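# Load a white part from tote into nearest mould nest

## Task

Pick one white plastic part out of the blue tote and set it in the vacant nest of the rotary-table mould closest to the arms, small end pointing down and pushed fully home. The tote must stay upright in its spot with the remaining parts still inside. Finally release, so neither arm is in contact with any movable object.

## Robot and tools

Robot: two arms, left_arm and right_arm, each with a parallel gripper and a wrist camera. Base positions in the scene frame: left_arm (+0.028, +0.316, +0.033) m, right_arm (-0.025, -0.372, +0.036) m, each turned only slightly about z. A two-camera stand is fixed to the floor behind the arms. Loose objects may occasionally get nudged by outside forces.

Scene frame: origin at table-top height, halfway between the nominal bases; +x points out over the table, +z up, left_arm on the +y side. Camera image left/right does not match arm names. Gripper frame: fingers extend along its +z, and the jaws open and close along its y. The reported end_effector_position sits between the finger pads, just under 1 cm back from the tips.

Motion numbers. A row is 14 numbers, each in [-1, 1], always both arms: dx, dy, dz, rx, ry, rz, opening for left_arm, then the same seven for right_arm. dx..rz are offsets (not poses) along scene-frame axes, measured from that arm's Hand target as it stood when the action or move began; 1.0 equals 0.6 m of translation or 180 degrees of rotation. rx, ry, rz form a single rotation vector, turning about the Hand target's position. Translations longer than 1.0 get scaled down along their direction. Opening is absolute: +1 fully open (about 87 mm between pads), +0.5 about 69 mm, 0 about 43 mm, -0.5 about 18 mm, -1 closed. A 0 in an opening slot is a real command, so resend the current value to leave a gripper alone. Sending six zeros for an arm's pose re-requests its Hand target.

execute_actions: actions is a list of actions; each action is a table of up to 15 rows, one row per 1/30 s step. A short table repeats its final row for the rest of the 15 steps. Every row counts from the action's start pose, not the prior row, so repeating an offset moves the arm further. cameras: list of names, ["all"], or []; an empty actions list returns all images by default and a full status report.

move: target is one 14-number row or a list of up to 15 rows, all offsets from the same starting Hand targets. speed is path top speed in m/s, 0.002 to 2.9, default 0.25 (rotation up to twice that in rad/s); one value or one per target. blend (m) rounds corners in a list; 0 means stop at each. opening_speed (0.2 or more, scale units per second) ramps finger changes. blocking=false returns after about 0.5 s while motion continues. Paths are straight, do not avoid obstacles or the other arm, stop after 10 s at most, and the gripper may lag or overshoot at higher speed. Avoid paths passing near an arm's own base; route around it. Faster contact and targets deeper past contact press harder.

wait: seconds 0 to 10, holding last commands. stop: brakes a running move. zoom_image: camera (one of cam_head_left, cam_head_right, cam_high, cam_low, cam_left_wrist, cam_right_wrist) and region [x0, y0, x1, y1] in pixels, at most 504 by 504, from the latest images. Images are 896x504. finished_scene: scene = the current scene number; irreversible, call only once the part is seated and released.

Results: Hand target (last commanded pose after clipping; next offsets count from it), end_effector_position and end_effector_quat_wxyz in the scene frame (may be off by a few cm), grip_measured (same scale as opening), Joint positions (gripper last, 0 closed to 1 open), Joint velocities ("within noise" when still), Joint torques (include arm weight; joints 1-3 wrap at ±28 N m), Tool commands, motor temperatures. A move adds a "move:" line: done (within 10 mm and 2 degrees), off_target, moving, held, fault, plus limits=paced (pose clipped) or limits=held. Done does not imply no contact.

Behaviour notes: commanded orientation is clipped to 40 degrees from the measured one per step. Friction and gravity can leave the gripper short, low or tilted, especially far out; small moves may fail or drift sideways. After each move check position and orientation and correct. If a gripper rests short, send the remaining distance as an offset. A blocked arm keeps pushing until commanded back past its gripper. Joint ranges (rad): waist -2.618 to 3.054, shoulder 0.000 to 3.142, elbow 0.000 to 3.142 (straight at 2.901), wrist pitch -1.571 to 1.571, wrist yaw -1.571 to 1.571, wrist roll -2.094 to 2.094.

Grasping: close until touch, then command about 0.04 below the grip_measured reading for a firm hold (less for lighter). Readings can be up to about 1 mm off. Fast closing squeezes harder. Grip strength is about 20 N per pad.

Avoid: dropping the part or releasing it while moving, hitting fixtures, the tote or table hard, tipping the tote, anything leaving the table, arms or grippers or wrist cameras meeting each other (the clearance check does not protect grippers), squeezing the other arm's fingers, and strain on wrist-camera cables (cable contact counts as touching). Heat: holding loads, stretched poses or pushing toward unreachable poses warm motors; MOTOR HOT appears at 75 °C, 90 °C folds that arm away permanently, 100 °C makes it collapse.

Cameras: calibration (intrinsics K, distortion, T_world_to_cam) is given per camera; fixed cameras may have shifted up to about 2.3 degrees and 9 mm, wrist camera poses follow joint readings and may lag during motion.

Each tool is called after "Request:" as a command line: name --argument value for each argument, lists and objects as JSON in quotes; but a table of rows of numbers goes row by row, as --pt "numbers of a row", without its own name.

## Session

Request:
execute_actions --actions '[]'

Scene clock: 0.00 s.
left_arm: end_effector_position=(+0.4067, +0.3011, +0.1314) grip_measured=+1.000 end_effector_quat_wxyz=(+0.678, -0.010, +0.735, -0.005) | right_arm: end_effector_position=(+0.3486, -0.4057, +0.1202) grip_measured=+0.985 end_effector_quat_wxyz=(+0.669, +0.090, +0.736, -0.043)
Joint positions: left_arm=[-0.062 1.517 0.241 1.196 -0.082 -0.028 1] | right_arm=[0.001 1.579 0.217 1.26 0.162 0.074 0.993]
Joint velocities: within noise
Joint torques (N m): no reading
Motor temperatures (°C): left_arm=[28 29 33 28 27 29 28] | right_arm=[29 32 33 28 27 28 31]
Heat: left arm: 33 °C; right arm: 33 °C.
Hand target: left_arm +0.4085, +0.3010, +0.1357; +0.683, -0.011, +0.730, -0.005 | right_arm +0.3517, -0.4058, +0.1280; +0.679, +0.091, +0.728, -0.042
Tool commands: left_gripper/opening=+1.0 right_gripper/opening=+1.0
camera_calibration:
cam_left_wrist: T_world_to_cam=[[0.00189365, -0.999599, 0.0282366, 0.293159], [-0.81898, -0.017753, -0.573548, 0.435501], [0.573819, -0.0220391, -0.818685, 0.0193548], [0, 0, 0, 1]] pos_world=[0.345006, 0.3012, 0.257348]
cam_right_wrist: T_world_to_cam=[[-0.203582, -0.97783, -0.0490167, -0.323872], [-0.790327, 0.193682, -0.581266, 0.449323], [0.577873, -0.079596, -0.812236, 0.00913891], [0, 0, 0, 1]] pos_world=[0.283896, -0.402991, 0.252724]

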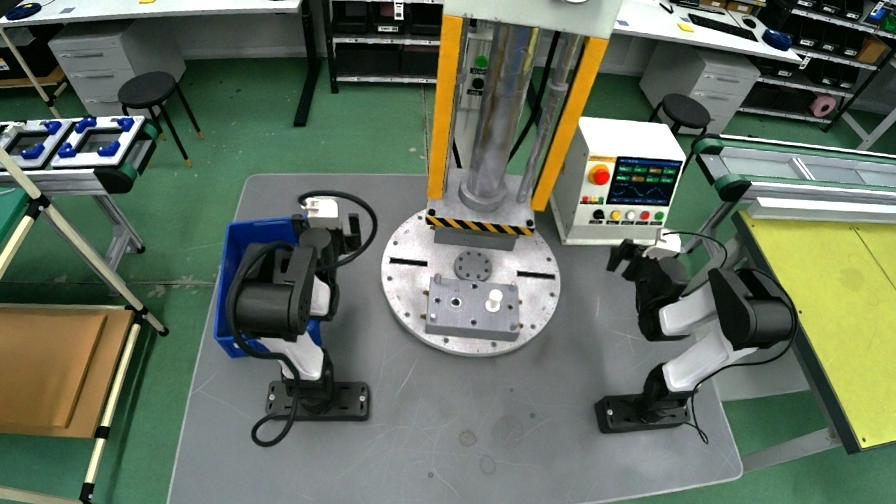

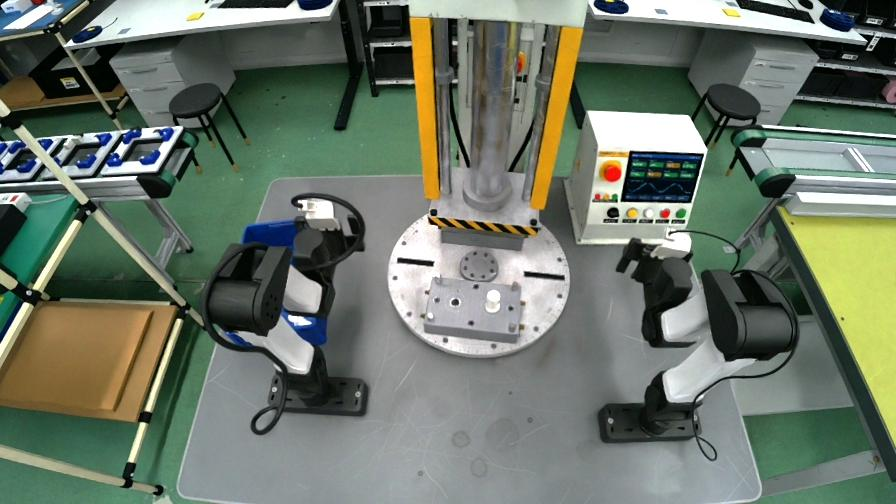

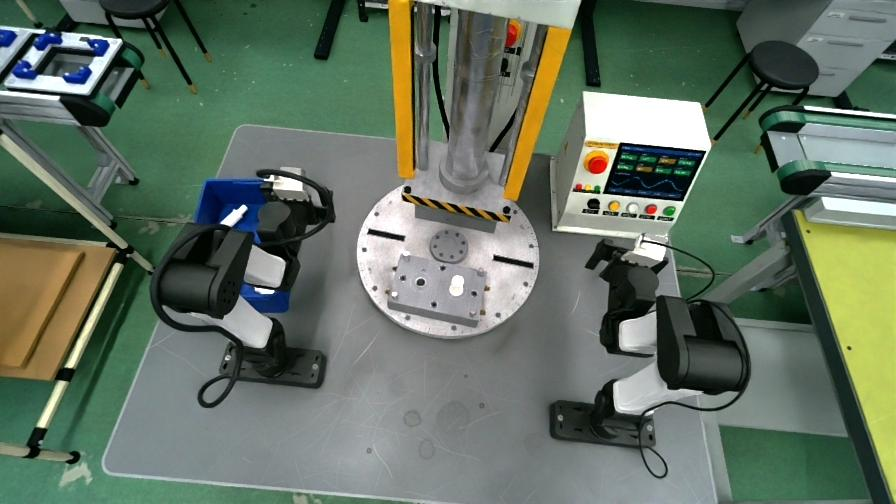

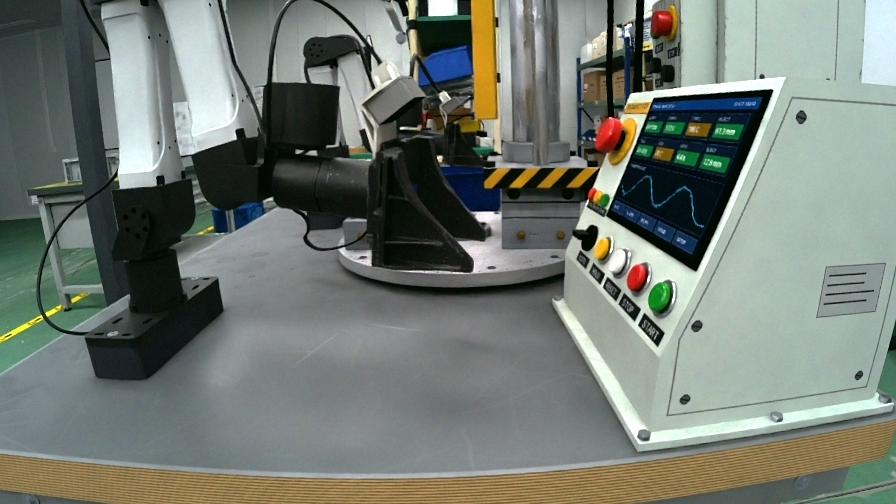

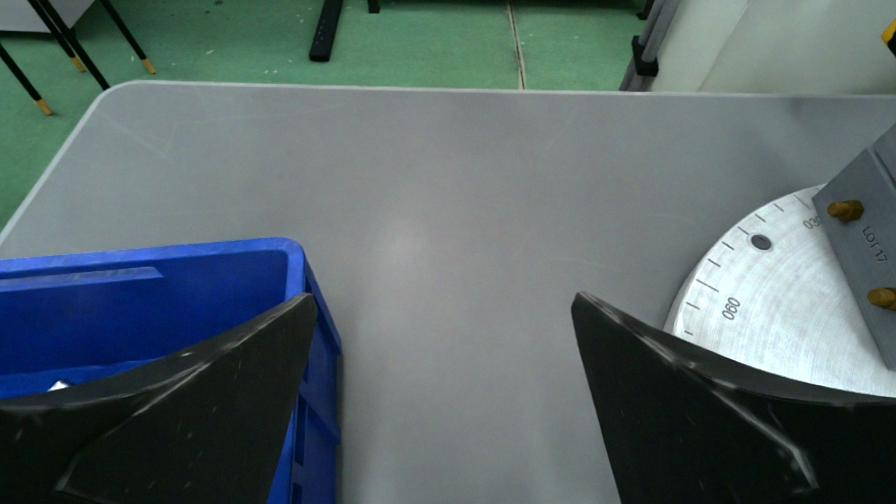

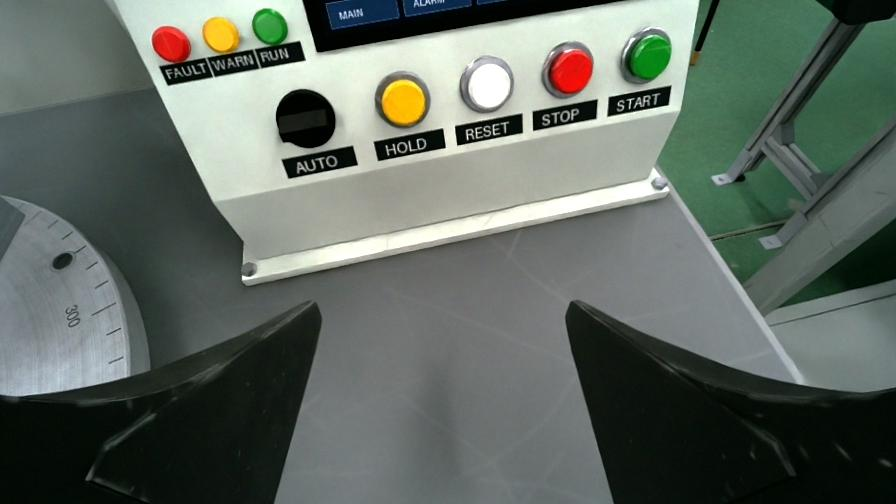

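Request:
move --pt "-0.05 0 0.2 0 0 0 0.12 -0.1 0 0.03 0 0 0 1" --pt "-0.1975 0.14 0.1238 -0.2173 0.2255 0.4576 0.12 -0.2333 0 0.05 0 0 0 1" --speed 0.45 --blend 0.04 --cameras '["cam_left_wrist", "cam_high", "cam_low"]'

Scene clock: 25.03 s.
left_arm: end_effector_position=(+0.2865, +0.3833, +0.2080) grip_measured=+0.120 end_effector_quat_wxyz=(-0.214, +0.667, -0.681, -0.213) | right_arm: end_effector_position=(+0.2148, -0.4070, +0.1407) grip_measured=+0.985 end_effector_quat_wxyz=(+0.656, +0.094, +0.747, -0.045)
Joint positions: left_arm=[0.013 1.527 1.444 -1.478 -0.613 -1.546 0.56] | right_arm=[-0.046 0.016 0.021 -0.141 0.123 0.074 0.993]
Joint torques (N m): left_arm=[1.29 -3.71 9.43 0.16 -0.31 -0.12] | right_arm=[-0.1 0.51 10.06 2.06 0.08 0.01]
Motor temperatures (°C): left_arm=[28 30 36 31 27 29 28] | right_arm=[29 33 35 33 27 28 31]
Heat: left arm: 36 °C; right arm: 35 °C.
Hand target: left_arm +0.2900, +0.3849, +0.2100; -0.213, +0.674, -0.675, -0.212 | right_arm +0.2117, -0.4058, +0.1580; +0.679, +0.091, +0.728, -0.042
Off the commanded pose: left_arm 0.004 m, 1 deg | right_arm 0.018 m, 3 deg.
joint sent to its limit (right arm) — joint 2 (shoulder), lower limit. The joint targets still meet the commanded pose.
move: off_target (right_arm)
camera_calibration:
cam_left_wrist: T_world_to_cam=[[0.9998, -0.0190373, 0.00612176, -0.283727], [-0.0199784, -0.964247, 0.264249, 0.342135], [0.00087228, -0.264319, -0.964435, 0.440202], [0, 0, 0, 1]] pos_world=[0.290121, 0.440855, 0.335874]
Images, in order (width x height): cam_high 896x504, cam_low 896x504, cam_left_wrist 896x504.

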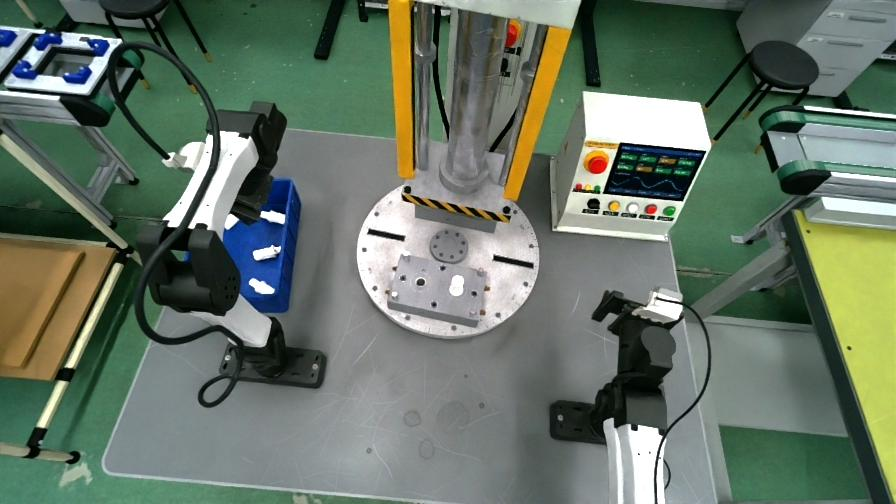

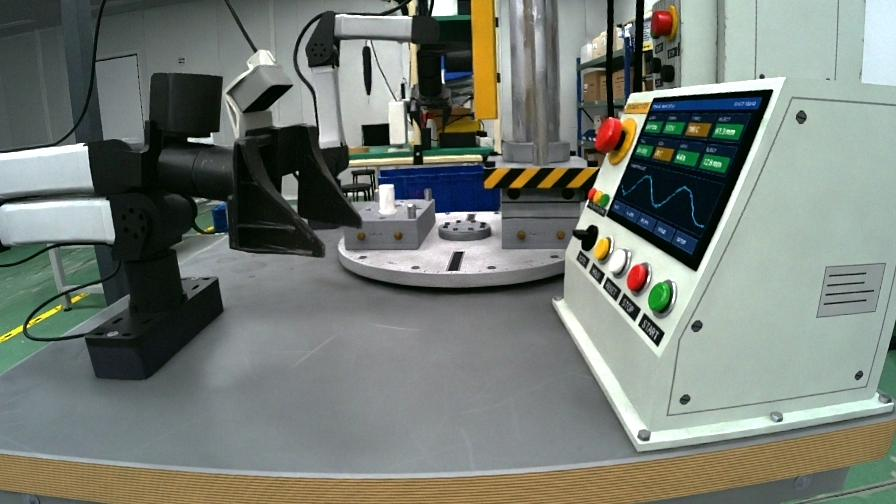

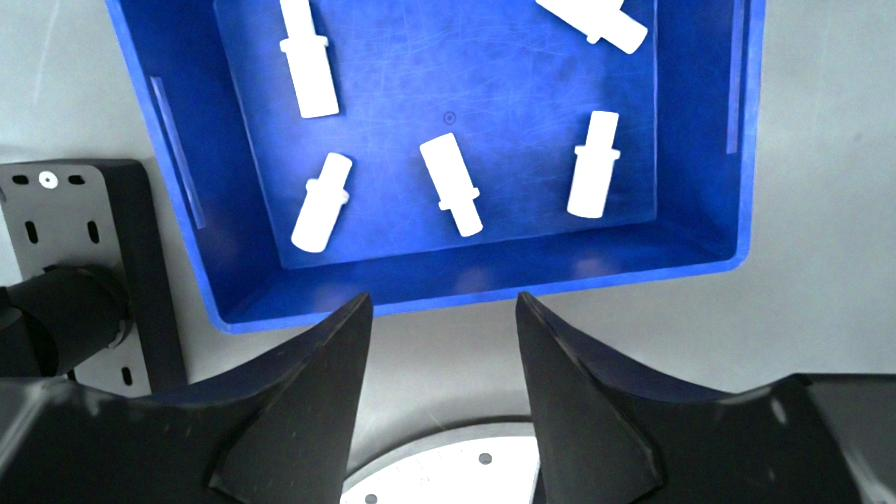

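Request:
move --target '[-0.0033, 0.0537, -0.175, -0.1044, -0.0183, 0.1095, 0.12, 0.05, 0, -0.02, 0, 0, 0, 1]' --speed 0.3 --cameras '["cam_left_wrist"]'

Scene clock: 65.50 s.
left_arm: end_effector_position=(+0.2889, +0.4168, +0.1115) grip_measured=+0.120 end_effector_quat_wxyz=(-0.087, +0.805, -0.575, -0.112) | right_arm: end_effector_position=(+0.2399, -0.4052, +0.1453) grip_measured=+0.985 end_effector_quat_wxyz=(+0.660, +0.089, +0.745, -0.040)
Joint positions: left_arm=[0.347 1.603 1.186 -1.141 -0.284 -1.565 0.56] | right_arm=[-0.033 0.372 0.021 0.224 0.123 0.074 0.993]
Joint torques (N m): left_arm=[1.14 -4.55 6 0.38 -0.1 -0.11] | right_arm=[0.02 1.43 6.22 2.49 0.12 0.04]
Motor temperatures (°C): left_arm=[28 30 39 29 27 29 28] | right_arm=[29 32 44 35 27 28 31]
Heat: left arm: 39 °C; right arm: 44 °C.
Hand target: left_arm +0.2881, +0.4172, +0.1050; -0.080, +0.810, -0.569, -0.114 | right_arm +0.2417, -0.4058, +0.1461; +0.679, +0.091, +0.728, -0.042
Off the commanded pose: left_arm 0.007 m, 1 deg | right_arm 0.002 m, 3 deg.
joint sent to its limit (right arm) — joint 3 (elbow), lower limit, where the elbow is as bent as it goes. The joint targets still meet the commanded pose.
move: off_target (right_arm)
camera_calibration:
cam_left_wrist: T_world_to_cam=[[0.944961, 0.326512, 0.0209446, -0.414761], [0.259182, -0.786095, 0.561141, 0.211961], [0.199684, -0.524828, -0.827455, 0.391906], [0, 0, 0, 1]] pos_world=[0.25874, 0.507729, 0.214031]
Images, in order (width x height): cam_left_wrist 896x504.

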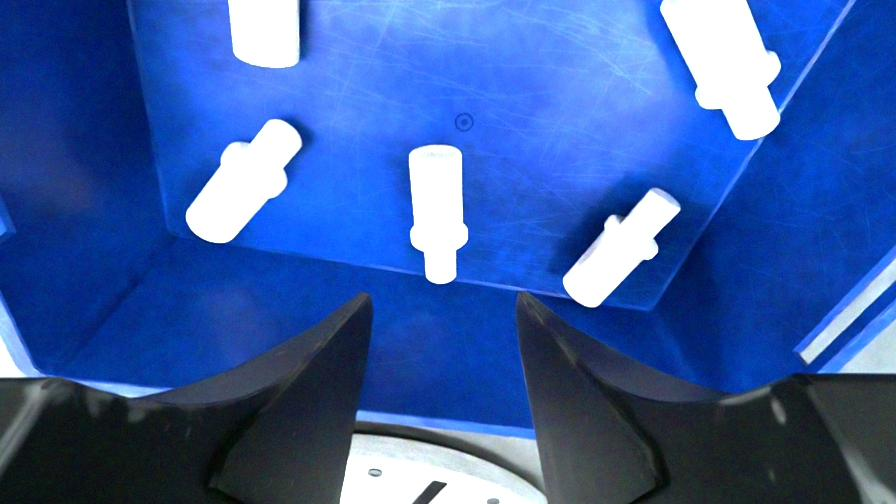

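Request:
move --target '[-0.0018, -0.0003, -0.1633, 0, 0, 0, 0.12, 0, 0, 0, 0, 0, 0, 1]' --speed 0.14 --cameras '["cam_left_wrist", "cam_high"]'

Scene clock: 95.17 s.
left_arm: end_effector_position=(+0.2868, +0.4155, +0.0146) grip_measured=+0.120 end_effector_quat_wxyz=(-0.082, +0.805, -0.576, -0.114) | right_arm: end_effector_position=(+0.2402, -0.4052, +0.1464) grip_measured=+0.985 end_effector_quat_wxyz=(+0.662, +0.089, +0.743, -0.040)
Joint positions: left_arm=[0.347 1.744 0.928 -0.752 -0.282 -1.565 0.56] | right_arm=[-0.033 0.372 0.021 0.228 0.123 0.074 0.993]
Joint torques (N m): left_arm=[1.21 -4.49 5.16 0.53 -0.12 -0.1] | right_arm=[-0.02 1.83 6.23 2.49 0.14 0.02]
Heat: left arm: 38 °C; right arm: 43 °C.
Hand target: left_arm +0.2869, +0.4169, +0.0070; -0.080, +0.810, -0.569, -0.114 | right_arm +0.2417, -0.4058, +0.1460; +0.679, +0.091, +0.728, -0.042
Off the commanded pose: left_arm 0.008 m, 1 deg | right_arm 0.002 m, 3 deg.
joint sent to its limit (right arm) — joint 3 (elbow), lower limit, where the elbow is as bent as it goes. The joint targets still meet the commanded pose.
move: off_target (right_arm)
camera_calibration:
cam_left_wrist: T_world_to_cam=[[0.944992, 0.326933, 0.0102696, -0.410281], [0.264624, -0.782591, 0.563494, 0.262797], [0.192262, -0.52978, -0.826056, 0.315603], [0, 0, 0, 1]] pos_world=[0.257491, 0.506997, 0.116835]
Images, in order (width x height): cam_high 896x504, cam_left_wrist 896x504.

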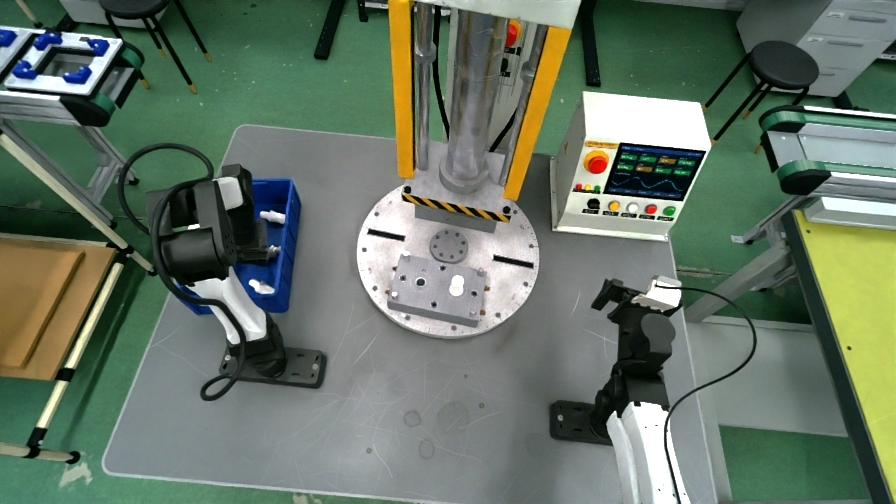

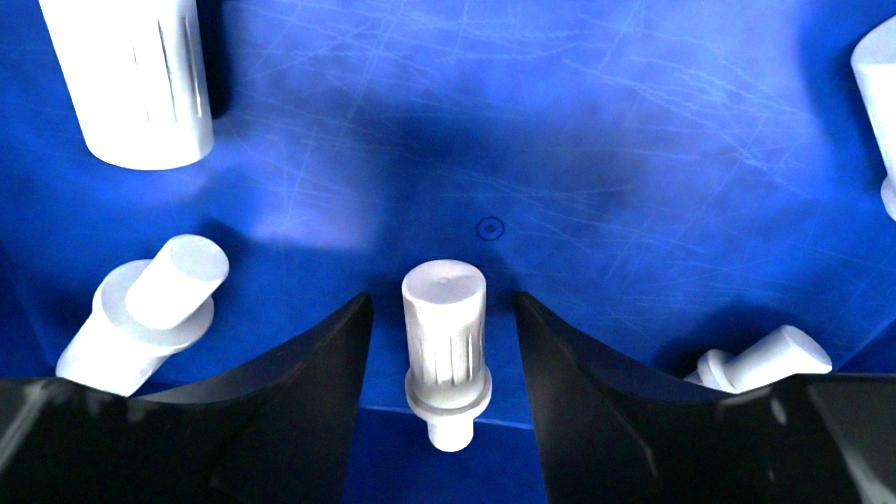

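Request:
move --target '[0, 0, 0, 0, 0, 0, -0.46, 0, 0, 0, 0, 0, 0, 1]' --opening_speed 0.6 --cameras '[]'

Scene clock: 103.90 s.
left_arm: end_effector_position=(+0.2879, +0.4159, +0.0147) grip_measured=-0.345 end_effector_quat_wxyz=(-0.084, +0.806, -0.576, -0.113) | right_arm: end_effector_position=(+0.2402, -0.4052, +0.1464) grip_measured=+0.985 end_effector_quat_wxyz=(+0.662, +0.089, +0.743, -0.040)
Joint positions: left_arm=[0.347 1.744 0.928 -0.748 -0.282 -1.565 0.328] | right_arm=[-0.033 0.372 0.021 0.228 0.123 0.074 0.993]
Joint torques (N m): left_arm=[1.18 -4.48 5.2 0.5 -0.12 -0.11] | right_arm=[0.06 1.72 6.06 2.47 0.14 0.03]
Heat: left arm: 38 °C; right arm: 42 °C.
Hand target: left_arm +0.2870, +0.4169, +0.0070; -0.080, +0.810, -0.569, -0.114 | right_arm +0.2417, -0.4058, +0.1460; +0.679, +0.091, +0.728, -0.042
Off the commanded pose: left_arm 0.008 m, 1 deg | right_arm 0.002 m, 3 deg.
joint sent to its limit (right arm) — joint 3 (elbow), lower limit, where the elbow is as bent as it goes. The joint targets still meet the commanded pose.
move: off_target (right_arm)
No camera images: "cameras" was empty.

Request:
move --pt "0 -0.025 0.305 0 0 0 -0.46 0 0 0 0 0 0 1" --pt "-0.1367 -0.3198 0.2383 0 0 -0.638 -0.46 0 0 0 0 0 0 1" --pt "-0.1367 -0.3198 0.025 0 0 -0.638 -0.46 0 0 0 0 0 0 1" --speed '[0.2, 0.5, 0.15]' --blend '[0.03, 0.03, 0]' --cameras '["cam_left_wrist", "cam_high", "cam_head_left"]'

Scene clock: 134.43 s.
left_arm: end_effector_position=(+0.2064, +0.2269, +0.0261) grip_measured=-0.344 end_effector_quat_wxyz=(+0.142, +0.035, +0.989, -0.003) | right_arm: end_effector_position=(+0.2402, -0.4052, +0.1465) grip_measured=+0.985 end_effector_quat_wxyz=(+0.662, +0.089, +0.743, -0.040)
Joint positions: left_arm=[-0.472 1.312 0.56 -0.558 -0.116 -0.399 0.328] | right_arm=[-0.033 0.372 0.021 0.228 0.123 0.074 0.993]
Joint torques (N m): left_arm=[0.24 -2.36 6.02 0.96 0.11 0.1] | right_arm=[0.02 1.73 6.15 2.48 0.15 0.06]
Motor temperatures (°C): left_arm=[28 32 37 29 27 29 29] | right_arm=[29 32 42 40 27 28 31]
Heat: left arm: 37 °C; right arm: 42 °C.
Hand target: left_arm +0.2049, +0.2251, +0.0220; +0.139, +0.043, +0.989, -0.006 | right_arm +0.2417, -0.4058, +0.1460; +0.679, +0.091, +0.728, -0.042
Off the commanded pose: left_arm 0.005 m, 1 deg | right_arm 0.002 m, 3 deg.
joint sent to its limit (right arm) — joint 3 (elbow), lower limit, where the elbow is as bent as it goes. The joint targets still meet the commanded pose.
move: off_target (right_arm)
camera_calibration:
cam_left_wrist: T_world_to_cam=[[-0.0657714, -0.997816, 0.00613437, 0.236502], [-0.82591, 0.0578879, 0.560823, 0.164422], [-0.559953, 0.0318197, -0.827913, 0.268493], [0, 0, 0, 1]] pos_world=[0.301696, 0.217925, 0.128626]
Images, in order (width x height): cam_head_left 896x504, cam_high 896x504, cam_left_wrist 896x504.

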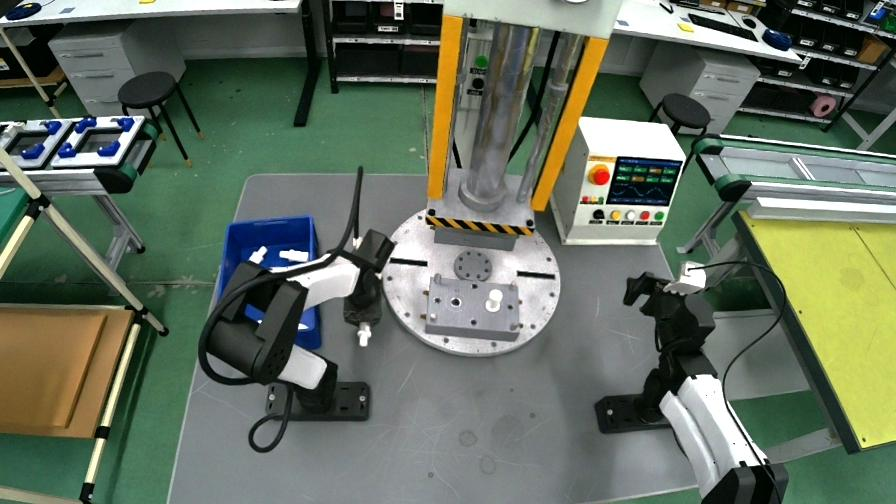

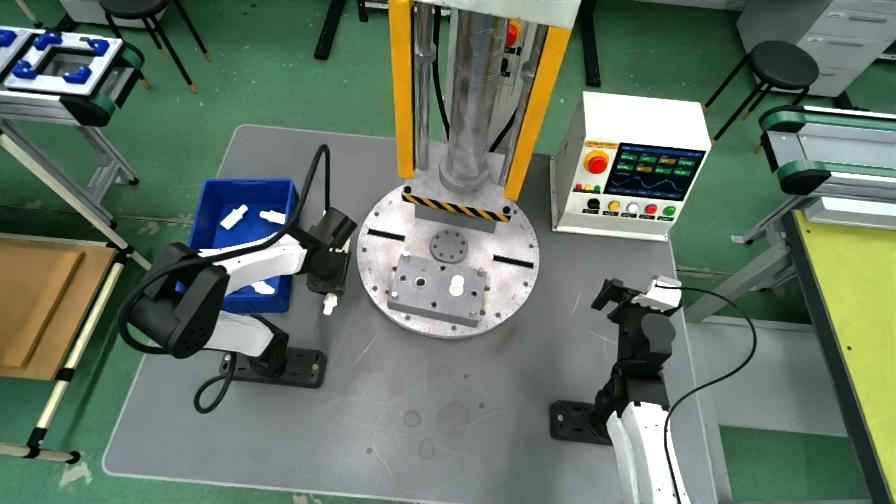

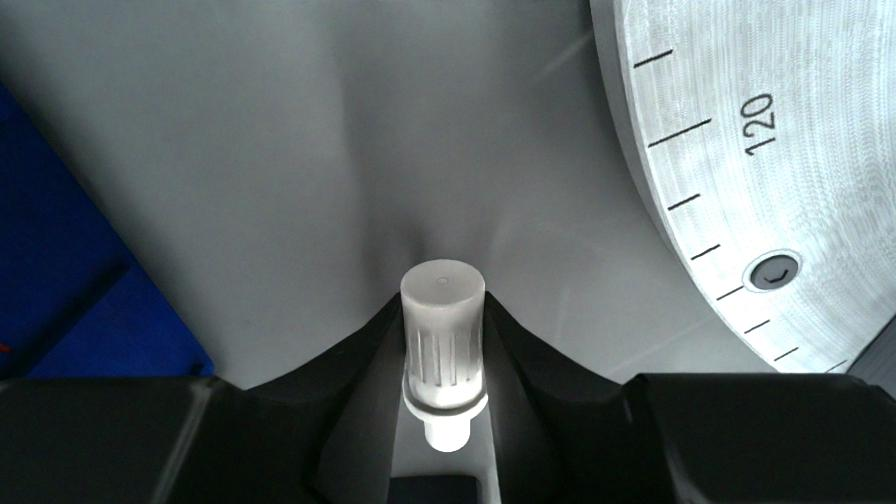

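Request:
move --target '[0, 0, -0.0275, 0, 0, 0, -0.46, 0, 0, 0, 0, 0, 0, 1]' --speed 0.05 --cameras '["cam_left_wrist"]'

Scene clock: 144.93 s.
left_arm: end_effector_position=(+0.2035, +0.2284, +0.0116) grip_measured=-0.344 end_effector_quat_wxyz=(+0.136, +0.036, +0.990, -0.001) | right_arm: end_effector_position=(+0.2402, -0.4052, +0.1465) grip_measured=+0.985 end_effector_quat_wxyz=(+0.662, +0.089, +0.743, -0.040)
Joint positions: left_arm=[-0.472 1.354 0.523 -0.494 -0.116 -0.398 0.328] | right_arm=[-0.033 0.372 0.021 0.228 0.123 0.074 0.993]
Joint torques (N m): left_arm=[0.23 -2 5.2 1.23 0.09 0.09] | right_arm=[0.02 1.74 6.13 2.48 0.13 0.03]
Heat: left arm: 37 °C; right arm: 42 °C.
Hand target: left_arm +0.2050, +0.2250, +0.0055; +0.139, +0.043, +0.989, -0.006 | right_arm +0.2417, -0.4058, +0.1460; +0.679, +0.091, +0.728, -0.042
Off the commanded pose: left_arm 0.007 m, 1 deg | right_arm 0.002 m, 3 deg.
joint sent to its limit (right arm) — joint 3 (elbow), lower limit, where the elbow is as bent as it goes. The joint targets still meet the commanded pose.
move: off_target (right_arm)
camera_calibration:
cam_left_wrist: T_world_to_cam=[[-0.066585, -0.997781, 0.000510284, 0.238102], [-0.818722, 0.0549281, 0.571558, 0.169208], [-0.570317, 0.0376394, -0.820562, 0.255543], [0, 0, 0, 1]] pos_world=[0.300128, 0.218661, 0.112855]
Images, in order (width x height): cam_left_wrist 896x504.

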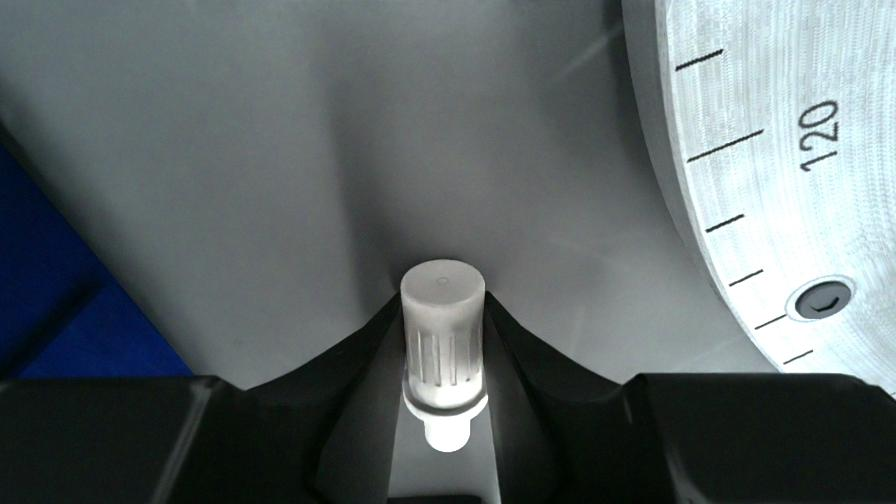

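Request:
move --target '[0, 0, -0.0083, 0, 0, 0, -0.46, 0, 0, 0, 0, 0, 0, 1]' --speed 0.03 --cameras '[]'

Scene clock: 149.03 s.
left_arm: end_effector_position=(+0.2036, +0.2283, +0.0115) grip_measured=-0.344 end_effector_quat_wxyz=(+0.136, +0.036, +0.990, -0.001) | right_arm: end_effector_position=(+0.2402, -0.4052, +0.1465) grip_measured=+0.985 end_effector_quat_wxyz=(+0.662, +0.089, +0.743, -0.040)
Joint positions: left_arm=[-0.472 1.354 0.523 -0.493 -0.116 -0.397 0.328] | right_arm=[-0.033 0.372 0.021 0.228 0.123 0.074 0.993]
Joint torques (N m): left_arm=[0.23 -1.17 4.05 1.46 0.1 0.08] | right_arm=[-0.05 1.8 6.2 2.48 0.14 0.03]
Heat: left arm: 37 °C; right arm: 42 °C.
Hand target: left_arm +0.2051, +0.2250, +0.0006; +0.139, +0.043, +0.989, -0.006 | right_arm +0.2417, -0.4058, +0.1460; +0.679, +0.091, +0.728, -0.042
Off the commanded pose: left_arm 0.012 m, 1 deg | right_arm 0.002 m, 3 deg.
joint sent to its limit (right arm) — joint 3 (elbow), lower limit, where the elbow is as bent as it goes. The joint targets still meet the commanded pose.
move: off_target (left_arm, right_arm)
No camera images: "cameras" was empty.

Request:
move --target '[-0.0025, 0.005, 0.0167, 0, 0, 0, 0.12, 0, 0, 0, 0, 0, 0, 1]' --opening_speed 0.6 --speed 0.05 --cameras '["cam_left_wrist"]'

Scene clock: 154.87 s.
left_arm: end_effector_position=(+0.2045, +0.2238, +0.0122) grip_measured=+0.120 end_effector_quat_wxyz=(+0.137, +0.038, +0.990, -0.013) | right_arm: end_effector_position=(+0.2402, -0.4052, +0.1465) grip_measured=+0.985 end_effector_quat_wxyz=(+0.662, +0.089, +0.743, -0.040)
Joint positions: left_arm=[-0.472 1.351 0.523 -0.483 -0.095 -0.395 0.56] | right_arm=[-0.033 0.372 0.021 0.228 0.123 0.074 0.993]
Joint torques (N m): left_arm=[1.02 -3.81 5.55 0.86 -0.09 0.14] | right_arm=[-0.01 1.7 6.12 2.5 0.15 0.01]
Heat: left arm: 37 °C; right arm: 42 °C.
Hand target: left_arm +0.2035, +0.2280, +0.0106; +0.139, +0.043, +0.989, -0.006 | right_arm +0.2417, -0.4058, +0.1460; +0.679, +0.091, +0.728, -0.042
Off the commanded pose: left_arm 0.005 m, 1 deg | right_arm 0.002 m, 3 deg.
joint sent to its limit (right arm) — joint 3 (elbow), lower limit, where the elbow is as bent as it goes. The joint targets still meet the commanded pose.
move: off_target (right_arm)
camera_calibration:
cam_left_wrist: T_world_to_cam=[[-0.0752079, -0.99689, 0.0235428, 0.23483], [-0.819563, 0.0752446, 0.568028, 0.165611], [-0.568033, 0.0234253, -0.822673, 0.259583], [0, 0, 0, 1]] pos_world=[0.300841, 0.215557, 0.113952]
Images, in order (width x height): cam_left_wrist 896x504.

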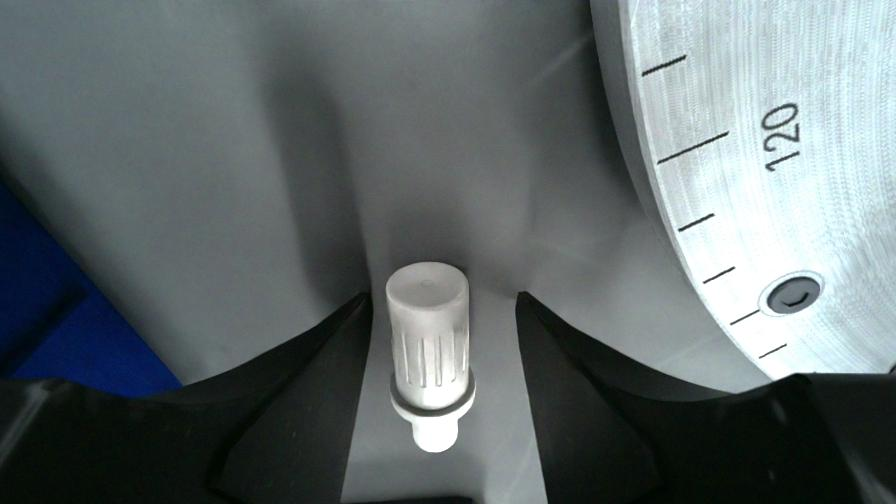

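Request:
move --pt "0 0 0.1 0 0 0 0.12 0 0 0 0 0 0 1" --pt "-0.0048 0.0013 0.1 0.0116 0.1328 0.0067 0.12 0 0 0 0 0 0 1" --pt "-0.0048 0.0013 0.0223 0.0116 0.1328 0.0067 0.12 0 0 0 0 0 0 1" --speed '[0.2, 0.35, 0.15]' --blend '[0.01, 0.01, 0]' --cameras '["cam_left_wrist"]'

Scene clock: 177.63 s.
left_arm: end_effector_position=(+0.2011, +0.2287, +0.0284) grip_measured=+0.120 end_effector_quat_wxyz=(-0.065, +0.032, +0.997, +0.009) | right_arm: end_effector_position=(+0.2402, -0.4052, +0.1465) grip_measured=+0.985 end_effector_quat_wxyz=(+0.662, +0.089, +0.743, -0.040)
Joint positions: left_arm=[-0.365 1.697 0.88 -0.882 0.027 -0.31 0.56] | right_arm=[-0.033 0.372 0.021 0.228 0.123 0.074 0.993]
Joint torques (N m): left_arm=[1.26 -4.42 5.3 0.24 0.22 0.11] | right_arm=[-0.03 1.8 6.11 2.51 0.15 0.04]
Heat: left arm: 38 °C; right arm: 42 °C.
Hand target: left_arm +0.2005, +0.2288, +0.0239; -0.070, +0.033, +0.997, +0.004 | right_arm +0.2417, -0.4058, +0.1460; +0.679, +0.091, +0.728, -0.042
Off the commanded pose: left_arm 0.004 m, 1 deg | right_arm 0.002 m, 3 deg.
joint sent to its limit (right arm) — joint 3 (elbow), lower limit, where the elbow is as bent as it goes. The joint targets still meet the commanded pose.
move: off_target (right_arm)
camera_calibration:
cam_left_wrist: T_world_to_cam=[[-0.0582127, -0.998284, -0.00641841, 0.236832], [-0.530953, 0.0255155, 0.847017, 0.0986548], [-0.845399, 0.052715, -0.531527, 0.311644], [0, 0, 0, 1]] pos_world=[0.329631, 0.21748, 0.0836049]
Images, in order (width x height): cam_left_wrist 896x504.

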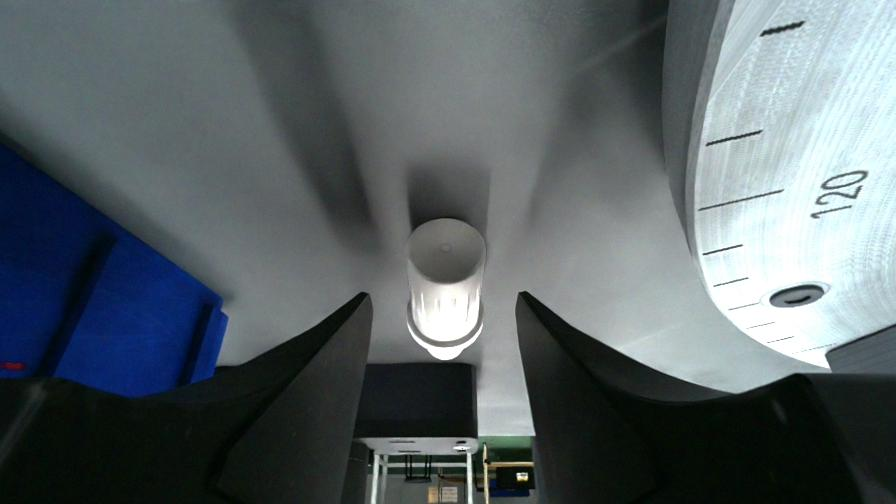

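Request:
move --target '[-0.006, 0.0007, -0.0367, 0, 0, 0, 0.12, 0, 0, 0, 0, 0, 0, 1]' --speed 0.08 --cameras '["cam_left_wrist"]'

Scene clock: 184.73 s.
left_arm: end_effector_position=(+0.1954, +0.2304, +0.0091) grip_measured=+0.120 end_effector_quat_wxyz=(-0.071, +0.032, +0.997, +0.009) | right_arm: end_effector_position=(+0.2402, -0.4052, +0.1465) grip_measured=+0.985 end_effector_quat_wxyz=(+0.662, +0.089, +0.743, -0.040)
Joint positions: left_arm=[-0.365 1.738 0.829 -0.803 0.03 -0.31 0.56] | right_arm=[-0.033 0.372 0.021 0.228 0.123 0.074 0.993]
Joint torques (N m): left_arm=[1.02 -4.21 4.49 0.42 0.18 0.07] | right_arm=[0.1 1.85 6.31 2.49 0.13 0.06]
Heat: left arm: 38 °C; right arm: 42 °C.
Hand target: left_arm +0.1969, +0.2293, +0.0019; -0.070, +0.033, +0.997, +0.004 | right_arm +0.2417, -0.4058, +0.1460; +0.679, +0.091, +0.728, -0.042
Off the commanded pose: left_arm 0.007 m, 1 deg | right_arm 0.002 m, 3 deg.
joint sent to its limit (right arm) — joint 3 (elbow), lower limit, where the elbow is as bent as it goes. The joint targets still meet the commanded pose.
move: off_target (right_arm)
camera_calibration:
cam_left_wrist: T_world_to_cam=[[-0.0582763, -0.998271, -0.00762544, 0.238102], [-0.519736, 0.0238174, 0.853995, 0.11005], [-0.852337, 0.0537309, -0.520226, 0.297425], [0, 0, 0, 1]] pos_world=[0.324579, 0.219088, 0.0625618]
Images, in order (width x height): cam_left_wrist 896x504.

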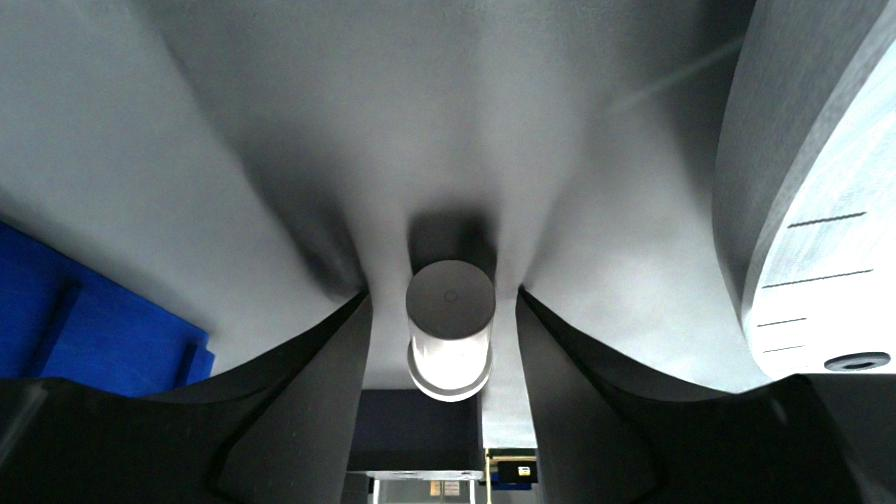

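Request:
move --target '[0, 0, 0, 0, 0, 0, -0.46, 0, 0, 0, 0, 0, 0, 1]' --opening_speed 0.6 --cameras '[]'

Scene clock: 188.80 s.
left_arm: end_effector_position=(+0.1956, +0.2297, +0.0090) grip_measured=-0.346 end_effector_quat_wxyz=(-0.071, +0.032, +0.997, +0.008) | right_arm: end_effector_position=(+0.2402, -0.4052, +0.1465) grip_measured=+0.985 end_effector_quat_wxyz=(+0.662, +0.089, +0.743, -0.040)
Joint positions: left_arm=[-0.365 1.738 0.829 -0.801 0.033 -0.31 0.327] | right_arm=[-0.033 0.372 0.021 0.228 0.123 0.074 0.993]
Joint torques (N m): left_arm=[0.99 -4.19 4.53 0.41 0.15 0.07] | right_arm=[0.01 1.69 6.13 2.49 0.14 0]
Heat: left arm: 37 °C; right arm: 42 °C.
Hand target: left_arm +0.1969, +0.2293, +0.0019; -0.070, +0.033, +0.997, +0.004 | right_arm +0.2417, -0.4058, +0.1460; +0.679, +0.091, +0.728, -0.042
Off the commanded pose: left_arm 0.007 m, 0 deg | right_arm 0.002 m, 3 deg.
joint sent to its limit (right arm) — joint 3 (elbow), lower limit, where the elbow is as bent as it goes. The joint targets still meet the commanded pose.
move: off_target (right_arm)
No camera images: "cameras" was empty.

Request:
move --pt "0.0067 -0.0167 0.2667 0 0 0 -0.43 0 0 0 0 0 0 1" --pt "0.0385 -0.2155 0.3552 -0.0315 -0.516 0.0026 -0.43 0 0 0 0 0 0 1" --pt "0.0418 -0.3452 0.3135 -0.0315 -0.516 0.0026 -0.43 0 0 0 0 0 0 1" --speed '[0.25, 0.45, 0.25]' --blend 0.03 --cameras '["cam_left_wrist", "cam_low"]'

Request:
zoom_image --camera "cam_left_wrist" --region '[370, 240, 520, 440]'

Scene clock: 215.10 s.
left_arm: end_effector_position=(+0.2206, +0.0179, +0.1885) grip_measured=-0.346 end_effector_quat_wxyz=(+0.668, +0.027, +0.743, -0.019) | right_arm: end_effector_position=(+0.2402, -0.4052, +0.1465) grip_measured=+0.985 end_effector_quat_wxyz=(+0.662, +0.089, +0.743, -0.040)
Joint positions: left_arm=[-1.478 1.516 0.791 0.093 -1.391 -0.617 0.327] | right_arm=[-0.033 0.372 0.021 0.228 0.123 0.074 0.993]
Joint torques (N m): left_arm=[0.84 -5.65 6.35 1.4 -0.52 0.04] | right_arm=[0.01 1.76 6.13 2.5 0.16 0.03]
Heat: left arm: 37 °C; right arm: 43 °C.
Hand target: left_arm +0.2221, +0.0222, +0.1901; +0.676, +0.019, +0.737, -0.017 | right_arm +0.2417, -0.4058, +0.1460; +0.679, +0.091, +0.728, -0.042
Off the commanded pose: left_arm 0.005 m, 1 deg | right_arm 0.002 m, 3 deg.
joint sent to its limit (right arm) — joint 3 (elbow), lower limit, where the elbow is as bent as it goes. The joint targets still meet the commanded pose.
move: off_target (right_arm)
camera_calibration:
cam_left_wrist: T_world_to_cam=[[-0.0723923, -0.997376, 0.000413514, 0.0303683], [-0.831782, 0.0601442, -0.551835, 0.308157], [0.550362, -0.0402925, -0.833953, 0.17506], [0, 0, 0, 1]] pos_world=[0.162171, 0.0188084, 0.316031]
Images, in order (width x height): cam_low 896x504, cam_left_wrist 896x504.

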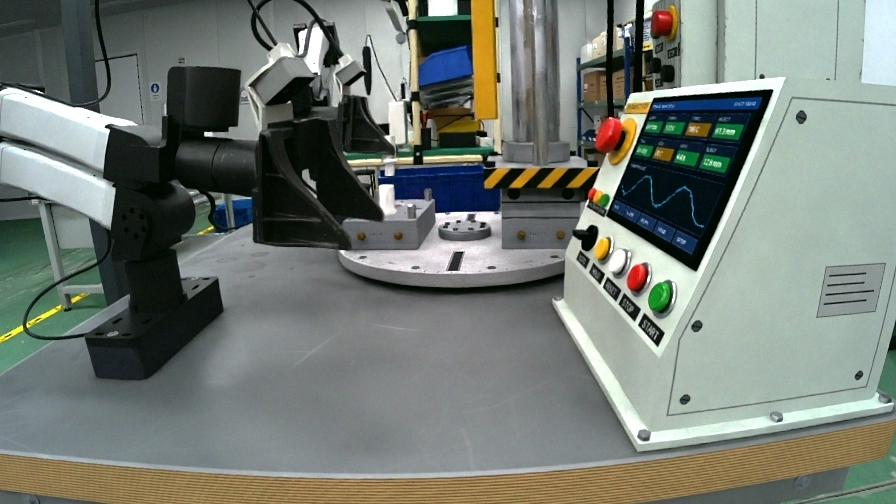

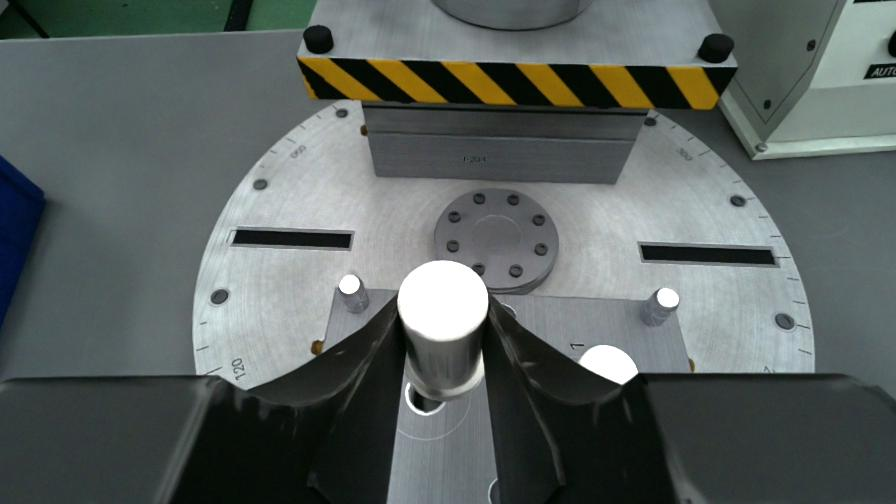

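Scaled by 2.520 from the camera's 896x504 image, which has a finer 1280x720 frame.

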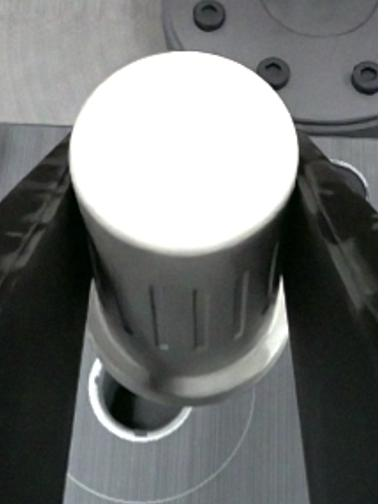

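Request:
move --pt "0.019 0.0082 -0.0252 0 0 0 -0.43 0 0 0 0 0 0 1" --pt "0.019 0.0082 -0.0752 0 0 0 -0.43 0 0 0 0 0 0 1" --speed 0.12 --blend '[0.005, 0]' --cameras '["cam_left_wrist", "cam_low"]'

Request:
zoom_image --camera "cam_left_wrist" --region '[370, 240, 520, 440]'

Request:
zoom_image --camera "cam_low" --region '[360, 140, 430, 240]'

Scene clock: 229.93 s.
left_arm: end_effector_position=(+0.2323, +0.0256, +0.1530) grip_measured=-0.346 end_effector_quat_wxyz=(+0.677, +0.012, +0.736, -0.024) | right_arm: end_effector_position=(+0.2402, -0.4052, +0.1465) grip_measured=+0.985 end_effector_quat_wxyz=(+0.662, +0.089, +0.743, -0.040)
Joint positions: left_arm=[-1.44 1.604 0.632 0.517 -1.381 -0.465 0.327] | right_arm=[-0.033 0.372 0.021 0.228 0.123 0.074 0.993]
Joint torques (N m): left_arm=[1.11 -3.78 5.59 1.48 -0.12 0.05] | right_arm=[-0.05 1.66 6.12 2.5 0.11 0.04]
Heat: left arm: 38 °C; right arm: 43 °C.
Hand target: left_arm +0.2335, +0.0272, +0.1448; +0.676, +0.019, +0.737, -0.017 | right_arm +0.2417, -0.4058, +0.1460; +0.679, +0.091, +0.728, -0.042
Off the commanded pose: left_arm 0.008 m, 1 deg | right_arm 0.002 m, 3 deg.
joint sent to its limit (right arm) — joint 3 (elbow), lower limit, where the elbow is as bent as it goes. The joint targets still meet the commanded pose.
move: off_target (right_arm)
camera_calibration:
cam_left_wrist: T_world_to_cam=[[-0.0574694, -0.998031, 0.0251448, 0.0317161], [-0.820393, 0.0328581, -0.570856, 0.298793], [0.568905, -0.0534354, -0.820665, 0.133384], [0, 0, 0, 1]] pos_world=[0.171067, 0.0289633, 0.279233]
Images, in order (width x height): cam_low 896x504, cam_left_wrist 896x504.

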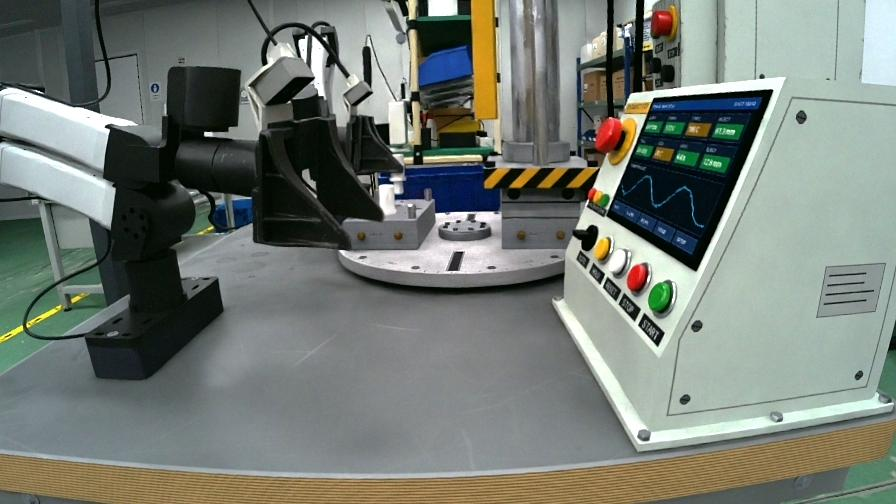

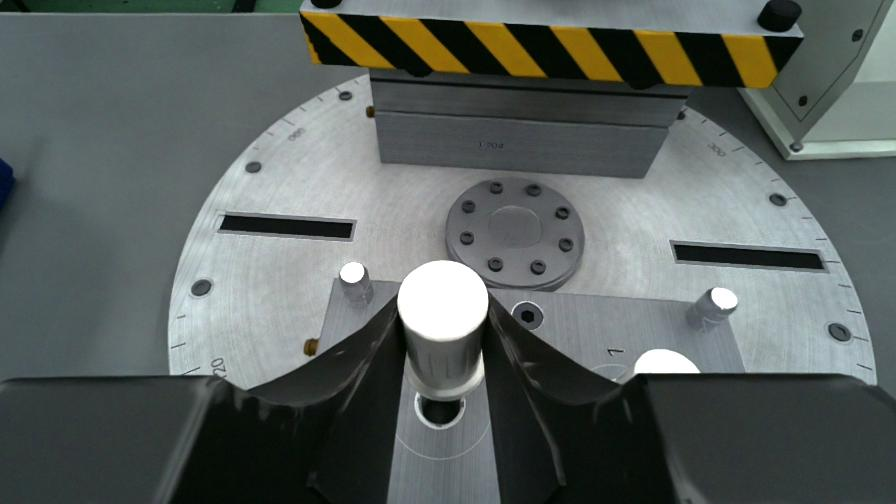

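Scaled by 2.520 from the camera's 896x504 image, which has a finer 1280x720 frame.

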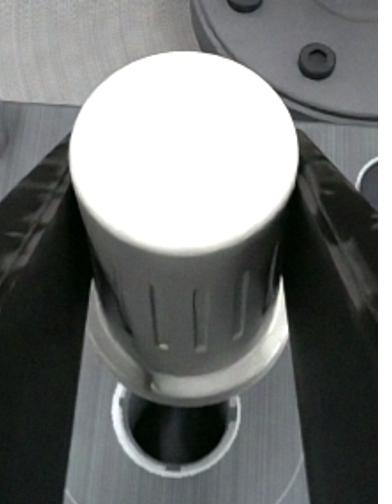

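Scaled by 5.040 from the camera's 896x504 image, which has a finer 1280x720 frame.

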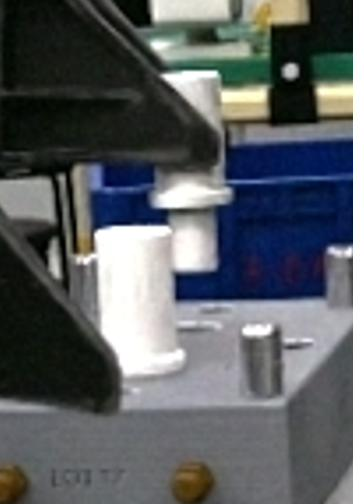

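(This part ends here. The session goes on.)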